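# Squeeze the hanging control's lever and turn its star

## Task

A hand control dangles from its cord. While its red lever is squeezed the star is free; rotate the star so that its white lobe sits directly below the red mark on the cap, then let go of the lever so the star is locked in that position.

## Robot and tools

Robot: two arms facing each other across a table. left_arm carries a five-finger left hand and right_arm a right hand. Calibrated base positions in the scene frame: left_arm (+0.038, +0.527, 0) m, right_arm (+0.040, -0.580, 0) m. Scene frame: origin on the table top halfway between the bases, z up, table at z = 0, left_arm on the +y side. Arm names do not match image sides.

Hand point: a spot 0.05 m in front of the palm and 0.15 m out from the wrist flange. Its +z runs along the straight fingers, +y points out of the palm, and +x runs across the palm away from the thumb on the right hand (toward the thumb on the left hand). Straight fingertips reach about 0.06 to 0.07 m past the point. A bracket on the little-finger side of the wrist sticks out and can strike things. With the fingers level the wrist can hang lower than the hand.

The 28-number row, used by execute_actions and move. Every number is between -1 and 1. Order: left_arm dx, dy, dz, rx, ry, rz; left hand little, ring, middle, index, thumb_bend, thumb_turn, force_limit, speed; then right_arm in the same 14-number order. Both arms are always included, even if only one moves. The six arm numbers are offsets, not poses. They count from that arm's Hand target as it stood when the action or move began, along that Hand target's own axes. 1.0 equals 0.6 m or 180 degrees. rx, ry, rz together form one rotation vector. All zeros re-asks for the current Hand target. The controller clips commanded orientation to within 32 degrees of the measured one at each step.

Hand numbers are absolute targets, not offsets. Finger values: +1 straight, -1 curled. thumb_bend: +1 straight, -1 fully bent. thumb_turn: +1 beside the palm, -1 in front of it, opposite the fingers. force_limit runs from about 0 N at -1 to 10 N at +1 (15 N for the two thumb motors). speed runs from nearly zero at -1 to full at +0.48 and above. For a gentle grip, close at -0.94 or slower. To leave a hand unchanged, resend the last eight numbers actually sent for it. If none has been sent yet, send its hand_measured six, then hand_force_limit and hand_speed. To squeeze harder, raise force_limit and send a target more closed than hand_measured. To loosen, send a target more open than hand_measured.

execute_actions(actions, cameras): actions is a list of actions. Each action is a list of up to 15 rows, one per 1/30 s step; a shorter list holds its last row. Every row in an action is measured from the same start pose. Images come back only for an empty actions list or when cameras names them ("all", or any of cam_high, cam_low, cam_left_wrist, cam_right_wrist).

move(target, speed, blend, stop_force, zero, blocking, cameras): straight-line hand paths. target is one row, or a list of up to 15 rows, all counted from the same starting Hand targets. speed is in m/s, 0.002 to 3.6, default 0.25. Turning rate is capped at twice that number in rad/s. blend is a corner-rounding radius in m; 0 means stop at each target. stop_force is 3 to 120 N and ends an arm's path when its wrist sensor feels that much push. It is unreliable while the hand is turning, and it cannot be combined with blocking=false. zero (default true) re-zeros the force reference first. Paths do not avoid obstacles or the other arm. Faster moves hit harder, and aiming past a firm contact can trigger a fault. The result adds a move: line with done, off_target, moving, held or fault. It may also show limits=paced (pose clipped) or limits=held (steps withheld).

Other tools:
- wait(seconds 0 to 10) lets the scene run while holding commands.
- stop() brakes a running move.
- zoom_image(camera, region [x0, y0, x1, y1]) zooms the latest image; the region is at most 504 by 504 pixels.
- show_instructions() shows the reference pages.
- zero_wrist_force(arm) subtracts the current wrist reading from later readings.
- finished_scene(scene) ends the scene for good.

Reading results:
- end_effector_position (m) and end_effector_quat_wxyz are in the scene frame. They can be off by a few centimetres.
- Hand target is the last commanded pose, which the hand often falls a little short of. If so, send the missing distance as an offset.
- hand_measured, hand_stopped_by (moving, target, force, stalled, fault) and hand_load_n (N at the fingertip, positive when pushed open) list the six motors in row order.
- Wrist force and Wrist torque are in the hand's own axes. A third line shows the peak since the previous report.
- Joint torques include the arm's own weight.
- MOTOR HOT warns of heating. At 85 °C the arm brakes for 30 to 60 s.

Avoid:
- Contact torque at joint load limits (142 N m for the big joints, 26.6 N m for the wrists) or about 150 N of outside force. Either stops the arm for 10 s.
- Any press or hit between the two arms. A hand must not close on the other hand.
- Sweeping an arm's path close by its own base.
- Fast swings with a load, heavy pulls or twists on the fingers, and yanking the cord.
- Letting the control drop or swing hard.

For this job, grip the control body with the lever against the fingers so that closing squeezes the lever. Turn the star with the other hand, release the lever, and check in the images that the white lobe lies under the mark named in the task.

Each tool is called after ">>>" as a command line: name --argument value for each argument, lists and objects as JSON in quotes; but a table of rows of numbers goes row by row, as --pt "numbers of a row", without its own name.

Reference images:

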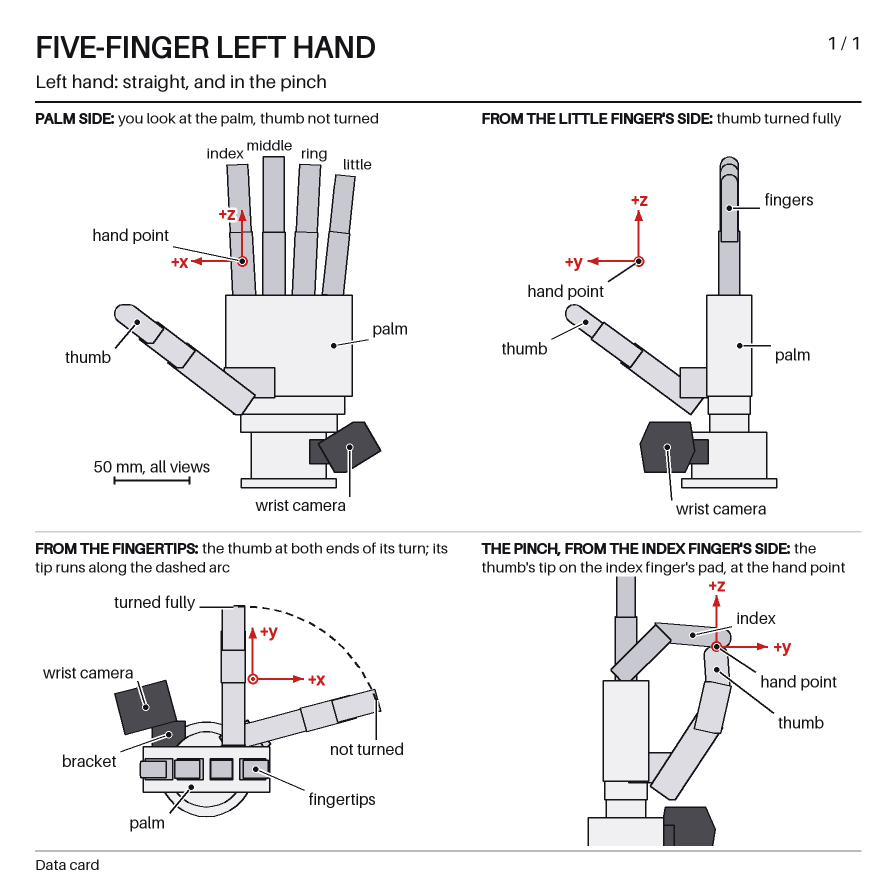

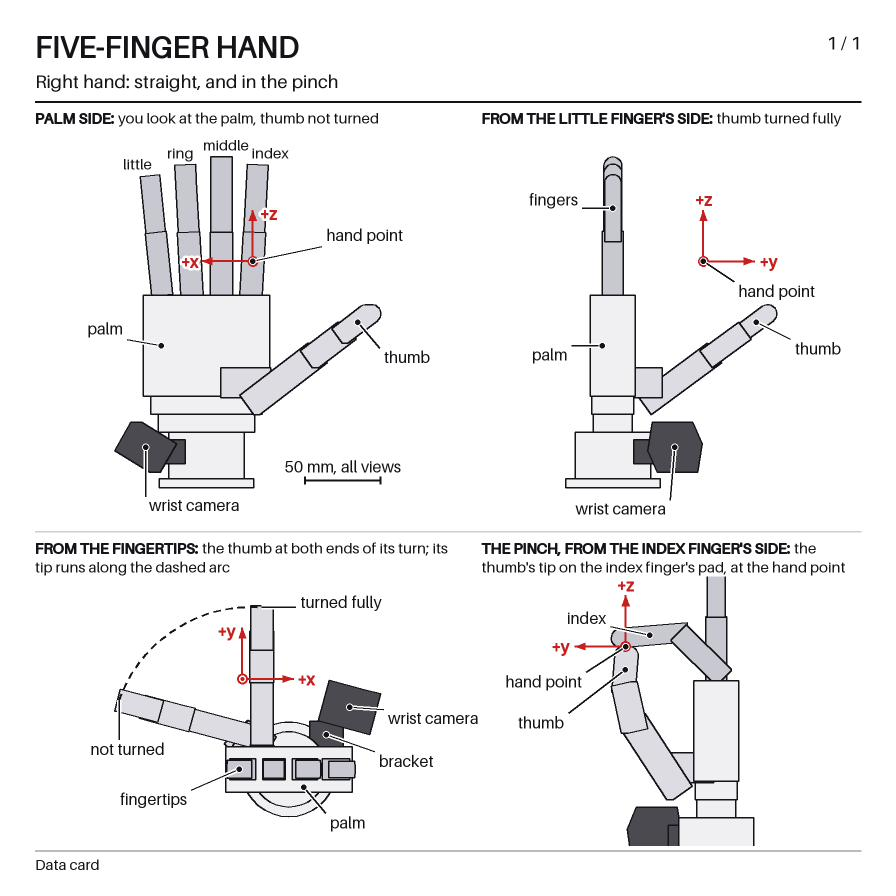

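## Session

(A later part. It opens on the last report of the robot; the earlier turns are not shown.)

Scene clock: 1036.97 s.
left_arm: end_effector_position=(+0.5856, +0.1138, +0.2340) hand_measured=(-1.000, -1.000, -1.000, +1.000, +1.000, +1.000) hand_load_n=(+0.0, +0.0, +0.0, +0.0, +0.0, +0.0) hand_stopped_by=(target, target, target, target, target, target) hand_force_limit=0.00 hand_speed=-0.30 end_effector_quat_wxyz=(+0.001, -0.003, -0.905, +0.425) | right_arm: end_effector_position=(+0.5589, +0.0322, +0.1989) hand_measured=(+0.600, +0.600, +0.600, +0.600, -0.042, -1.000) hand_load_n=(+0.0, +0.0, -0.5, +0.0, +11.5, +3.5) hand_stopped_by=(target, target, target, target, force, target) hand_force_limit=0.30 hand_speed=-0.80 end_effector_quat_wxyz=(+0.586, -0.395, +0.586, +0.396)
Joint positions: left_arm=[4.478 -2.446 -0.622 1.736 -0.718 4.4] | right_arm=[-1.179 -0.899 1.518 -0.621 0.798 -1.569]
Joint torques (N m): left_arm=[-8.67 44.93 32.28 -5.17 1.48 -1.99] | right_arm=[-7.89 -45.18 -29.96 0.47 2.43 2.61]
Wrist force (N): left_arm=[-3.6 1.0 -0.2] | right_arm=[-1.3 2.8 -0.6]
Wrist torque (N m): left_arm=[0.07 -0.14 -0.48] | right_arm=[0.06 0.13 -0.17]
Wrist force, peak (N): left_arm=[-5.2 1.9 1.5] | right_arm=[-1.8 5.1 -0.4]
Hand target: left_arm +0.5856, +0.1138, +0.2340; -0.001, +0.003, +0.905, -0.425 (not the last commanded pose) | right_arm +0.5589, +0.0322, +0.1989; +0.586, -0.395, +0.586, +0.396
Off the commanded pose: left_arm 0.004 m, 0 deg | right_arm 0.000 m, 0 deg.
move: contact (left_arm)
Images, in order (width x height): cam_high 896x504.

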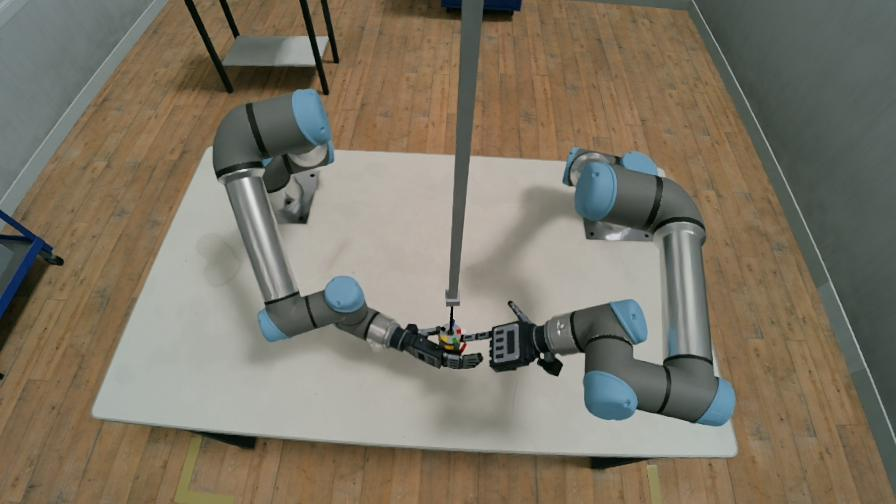

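>>> move --target '[0.0108, 0.002, -0.0024, 0, 0, 0, -1, -1, -1, 1, 1, 1, 0.0, -0.3, 0,0,0,0,0,0,0.6,0.6,0.6,0.6,-1,-1,0.3,-0.8]' --speed 0.01 --stop_force 4 --cameras '["cam_high"]'

>>> zoom_image --camera "cam_high" --region '[420, 290, 500, 370]'

Scene clock: 1086.03 s.
left_arm: end_effector_position=(+0.5791, +0.1157, +0.2340) hand_measured=(-1.000, -1.000, -1.000, +1.000, +1.000, +1.000) hand_load_n=(+0.0, +0.0, +0.0, +0.5, +0.0, +0.0) hand_stopped_by=(target, target, target, target, target, target) hand_force_limit=0.00 hand_speed=-0.30 end_effector_quat_wxyz=(+0.001, -0.003, -0.905, +0.425) | right_arm: end_effector_position=(+0.5589, +0.0322, +0.1989) hand_measured=(+0.600, +0.600, +0.600, +0.600, -0.044, -1.000) hand_load_n=(+0.0, +0.0, +0.0, +0.0, +7.0, +0.5) hand_stopped_by=(target, target, target, target, force, target) hand_force_limit=0.30 hand_speed=-0.80 end_effector_quat_wxyz=(+0.586, -0.395, +0.586, +0.396)
Joint positions: left_arm=[4.479 -2.419 -0.67 1.757 -0.718 4.401] | right_arm=[-1.179 -0.899 1.518 -0.621 0.798 -1.569]
Joint torques (N m): left_arm=[5.02 40.41 31.07 -4.95 1.81 -0.39] | right_arm=[-7.95 -35.92 -29.23 0.56 2.36 2.44]
Wrist force (N): left_arm=[-3.8 -1.5 -2.9] | right_arm=[1.1 2.5 -1.3]
Wrist torque (N m): left_arm=[0.38 -0.13 -0.49] | right_arm=[0.06 0.17 -0.12]
Wrist force, peak (N): left_arm=[-7.7 -0.2 -1.1] | right_arm=[-0.3 7.5 -1.9]
Hand target: left_arm +0.5791, +0.1157, +0.2340; -0.001, +0.003, +0.905, -0.425 | right_arm +0.5589, +0.0322, +0.1989; +0.586, -0.395, +0.586, +0.396
Off the commanded pose: left_arm 0.000 m, 0 deg | right_arm 0.000 m, 0 deg.
move: done
Images, in order (width x height): cam_high 896x504.

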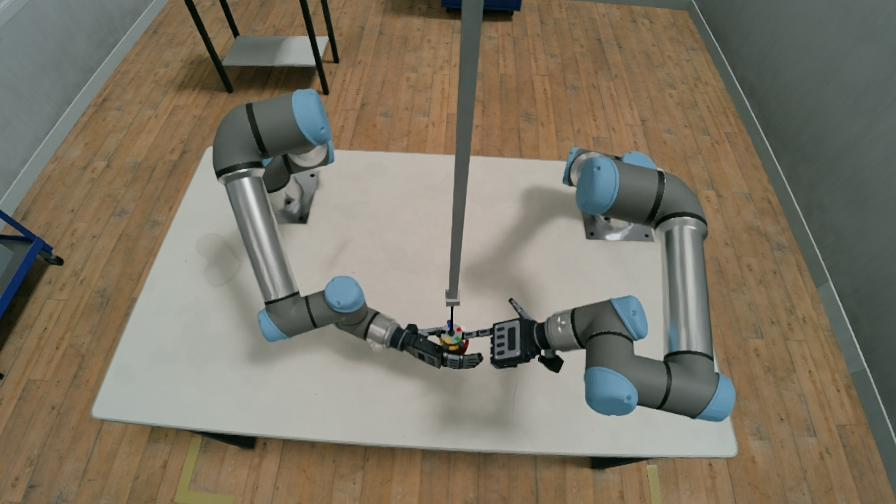

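Scaled by 6.300 from the camera's 896x504 image, which has a finer 1280x720 frame.

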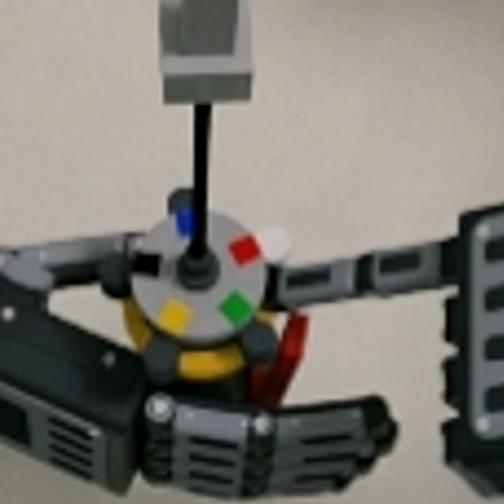

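>>> move --pt "-0.0067 0 0 0 0 0 -1 -1 -1 1 1 1 0.0 -0.3 0 0 0 0 0 0 0.6 0.6 0.6 0.6 -1 -1 0.3 -0.8" --pt "-0.0067 0.0853 -0.1027 0 0 0 -1 -1 -1 1 1 1 0.0 -0.3 0 0 0 0 0 0 1 1 1 1 1 -1 0.3 -0.85" --speed 0.08 --cameras '["cam_high", "cam_right_wrist"]'

>>> zoom_image --camera "cam_high" --region '[410, 280, 510, 380]'

Scene clock: 1107.40 s.
left_arm: end_effector_position=(+0.5836, +0.1958, +0.2340) hand_measured=(-1.000, -1.000, -1.000, +1.000, +1.000, +1.000) hand_load_n=(+0.0, +0.0, +0.0, +0.0, -0.5, +0.0) hand_stopped_by=(target, target, target, target, target, target) hand_force_limit=0.00 hand_speed=-0.30 end_effector_quat_wxyz=(+0.001, -0.003, -0.905, +0.425) | right_arm: end_effector_position=(+0.5589, +0.0322, +0.1989) hand_measured=(+1.000, +1.000, +1.000, +1.000, +1.000, -1.000) hand_load_n=(+0.0, +0.0, +0.0, +0.0, -0.5, +0.0) hand_stopped_by=(target, target, target, target, moving, target) hand_force_limit=0.30 hand_speed=-0.85 end_effector_quat_wxyz=(+0.586, -0.395, +0.586, +0.396)
Joint positions: left_arm=[4.612 -2.343 -0.845 1.702 -0.697 4.603] | right_arm=[-1.179 -0.899 1.518 -0.621 0.798 -1.569]
Joint torques (N m): left_arm=[-7.34 39.01 32.48 -0.5 1.27 1.75] | right_arm=[-8.6 -35.69 -29.56 0.45 1.26 2.45]
Wrist force (N): left_arm=[-0.7 1.1 -0.1] | right_arm=[-0.4 -1.0 0.3]
Wrist torque (N m): left_arm=[0.07 0.06 -0.17] | right_arm=[-0.06 0.18 -0.04]
Wrist force, peak (N): left_arm=[-4.0 -2.2 -3.4] | right_arm=[1.3 2.8 -1.3]
Hand target: left_arm +0.5836, +0.1958, +0.2340; -0.001, +0.003, +0.905, -0.425 | right_arm +0.5589, +0.0322, +0.1989; +0.586, -0.395, +0.586, +0.396
Off the commanded pose: left_arm 0.000 m, 0 deg | right_arm 0.000 m, 0 deg.
move: moving (right_arm; no rest 5 s after target 2's new numbers were sent)
Images, in order (width x height): cam_high 896x504, cam_right_wrist 896x504.

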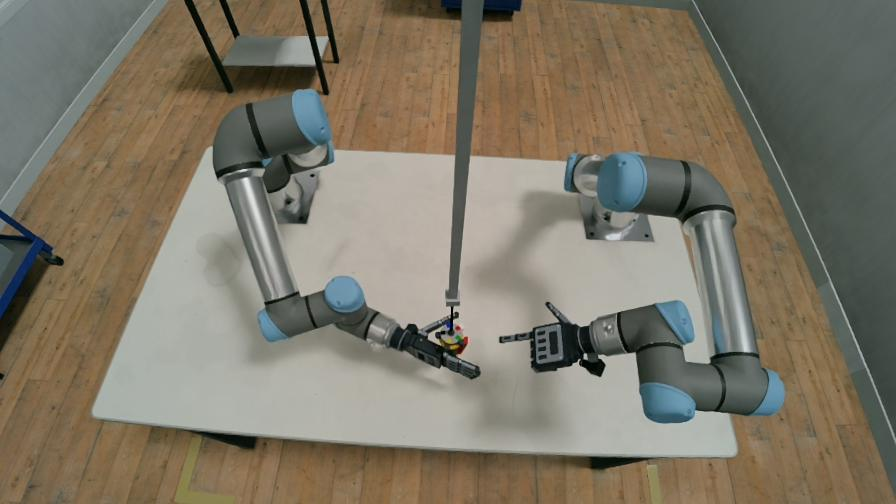

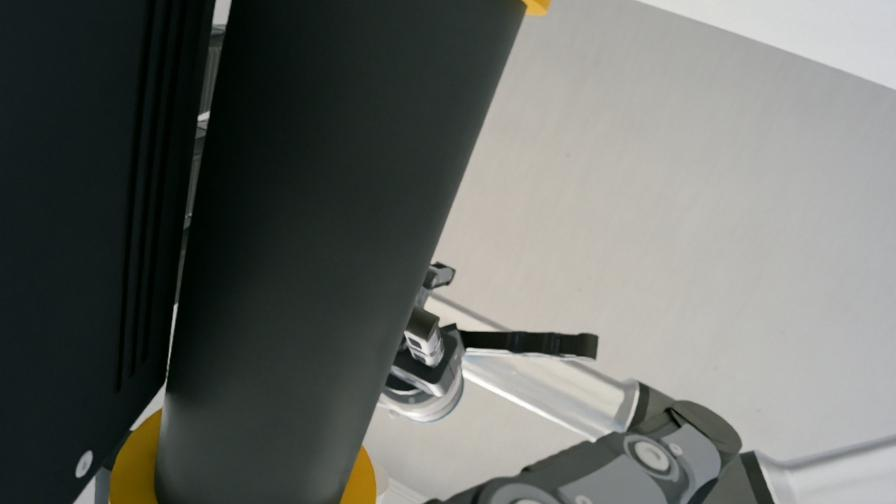

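Scaled by 5.040 from the camera's 896x504 image, which has a finer 1280x720 frame.

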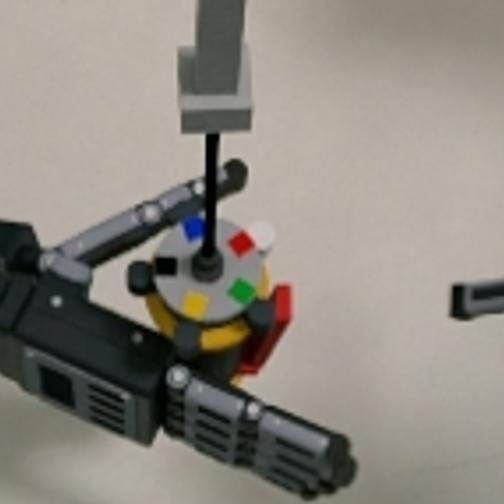

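>>> move --pt "0 0 0 0 0 0 -1 -1 -1 1 1 1 0.0 -0.3 0 -0.01 -0.01 0 0 0 1 1 1 1 1 -1 0.3 -0.85" --pt "0 0 0 0 0 0 -1 -1 -1 1 1 1 0.0 -0.3 0 -0.01 -0.22 0 0 0 1 1 1 1 1 -1 0.3 -0.85" --speed 0.12 --blend 0.004 --cameras '["cam_high", "cam_low"]'

>>> zoom_image --camera "cam_high" --region '[410, 290, 490, 370]'

>>> zoom_image --camera "cam_low" --region '[440, 180, 540, 270]'

Scene clock: 1119.80 s.
left_arm: end_effector_position=(+0.5836, +0.1958, +0.2340) hand_measured=(-1.000, -1.000, -1.000, +1.000, +1.000, +1.000) hand_load_n=(+0.0, +0.0, +0.0, +0.0, +0.0, -0.5) hand_stopped_by=(target, target, target, target, target, target) hand_force_limit=0.00 hand_speed=-0.30 end_effector_quat_wxyz=(+0.001, -0.003, -0.905, +0.425) | right_arm: end_effector_position=(+0.5152, -0.0925, +0.1988) hand_measured=(+1.000, +1.000, +1.000, +1.000, +1.000, -1.000) hand_load_n=(+0.0, +0.0, +0.0, +0.0, +0.0, +0.0) hand_stopped_by=(target, target, target, target, target, target) hand_force_limit=0.30 hand_speed=-0.85 end_effector_quat_wxyz=(+0.587, -0.395, +0.586, +0.396)
Joint positions: left_arm=[4.612 -2.343 -0.845 1.702 -0.697 4.603] | right_arm=[-1.377 -1.094 1.864 -0.772 0.6 -1.568]
Joint torques (N m): left_arm=[-8.31 39.57 32.84 -0.94 1.2 1.66] | right_arm=[9.04 -26.69 -25.57 1.29 0.91 2.33]
Wrist force (N): left_arm=[-0.6 1.2 0.0] | right_arm=[-0.5 -0.5 0.3]
Wrist torque (N m): left_arm=[0.08 0.06 -0.17] | right_arm=[0.01 0.20 -0.03]
Wrist force, peak (N): left_arm=[-0.9 1.6 -0.1] | right_arm=[-0.3 -1.7 0.6]
Hand target: left_arm +0.5836, +0.1958, +0.2340; -0.001, +0.003, +0.905, -0.425 | right_arm +0.5151, -0.0924, +0.1987; +0.586, -0.395, +0.586, +0.396
Off the commanded pose: left_arm 0.000 m, 0 deg | right_arm 0.000 m, 0 deg.
move: done
Images, in order (width x height): cam_high 896x504, cam_low 896x504.

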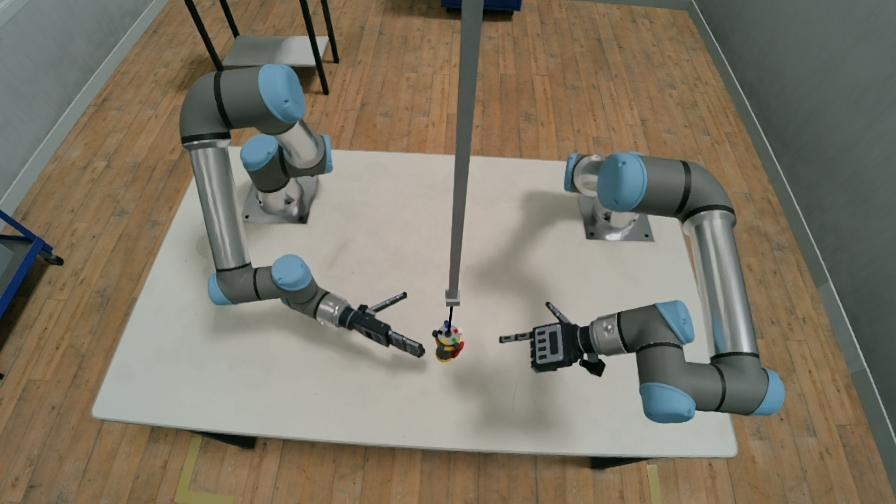

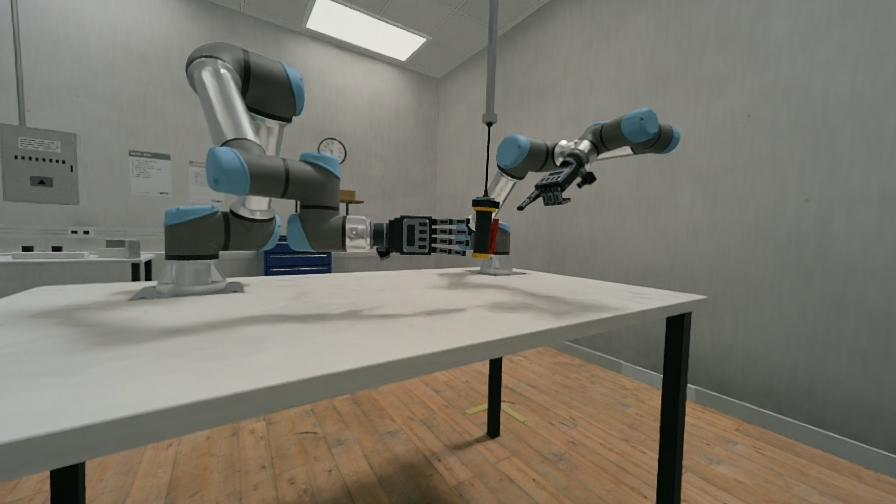

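Scaled by 6.300 from the camera's 896x504 image, which has a finer 1280x720 frame.

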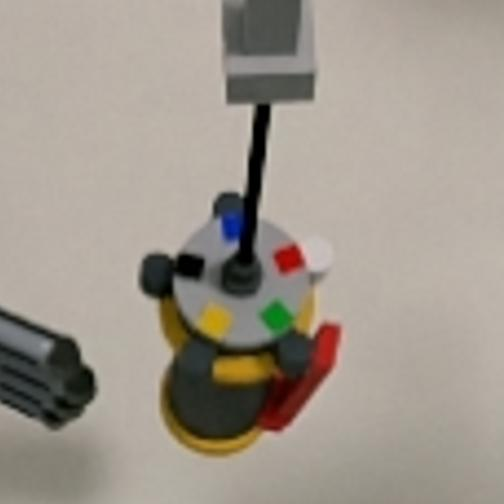

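Scaled by 5.040 from the camera's 896x504 image, which has a finer 1280x720 frame.

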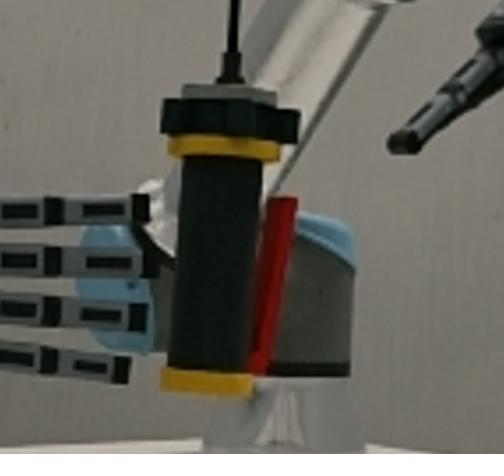

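>>> finished_scene --scene 1

The scene is finished: the task was done.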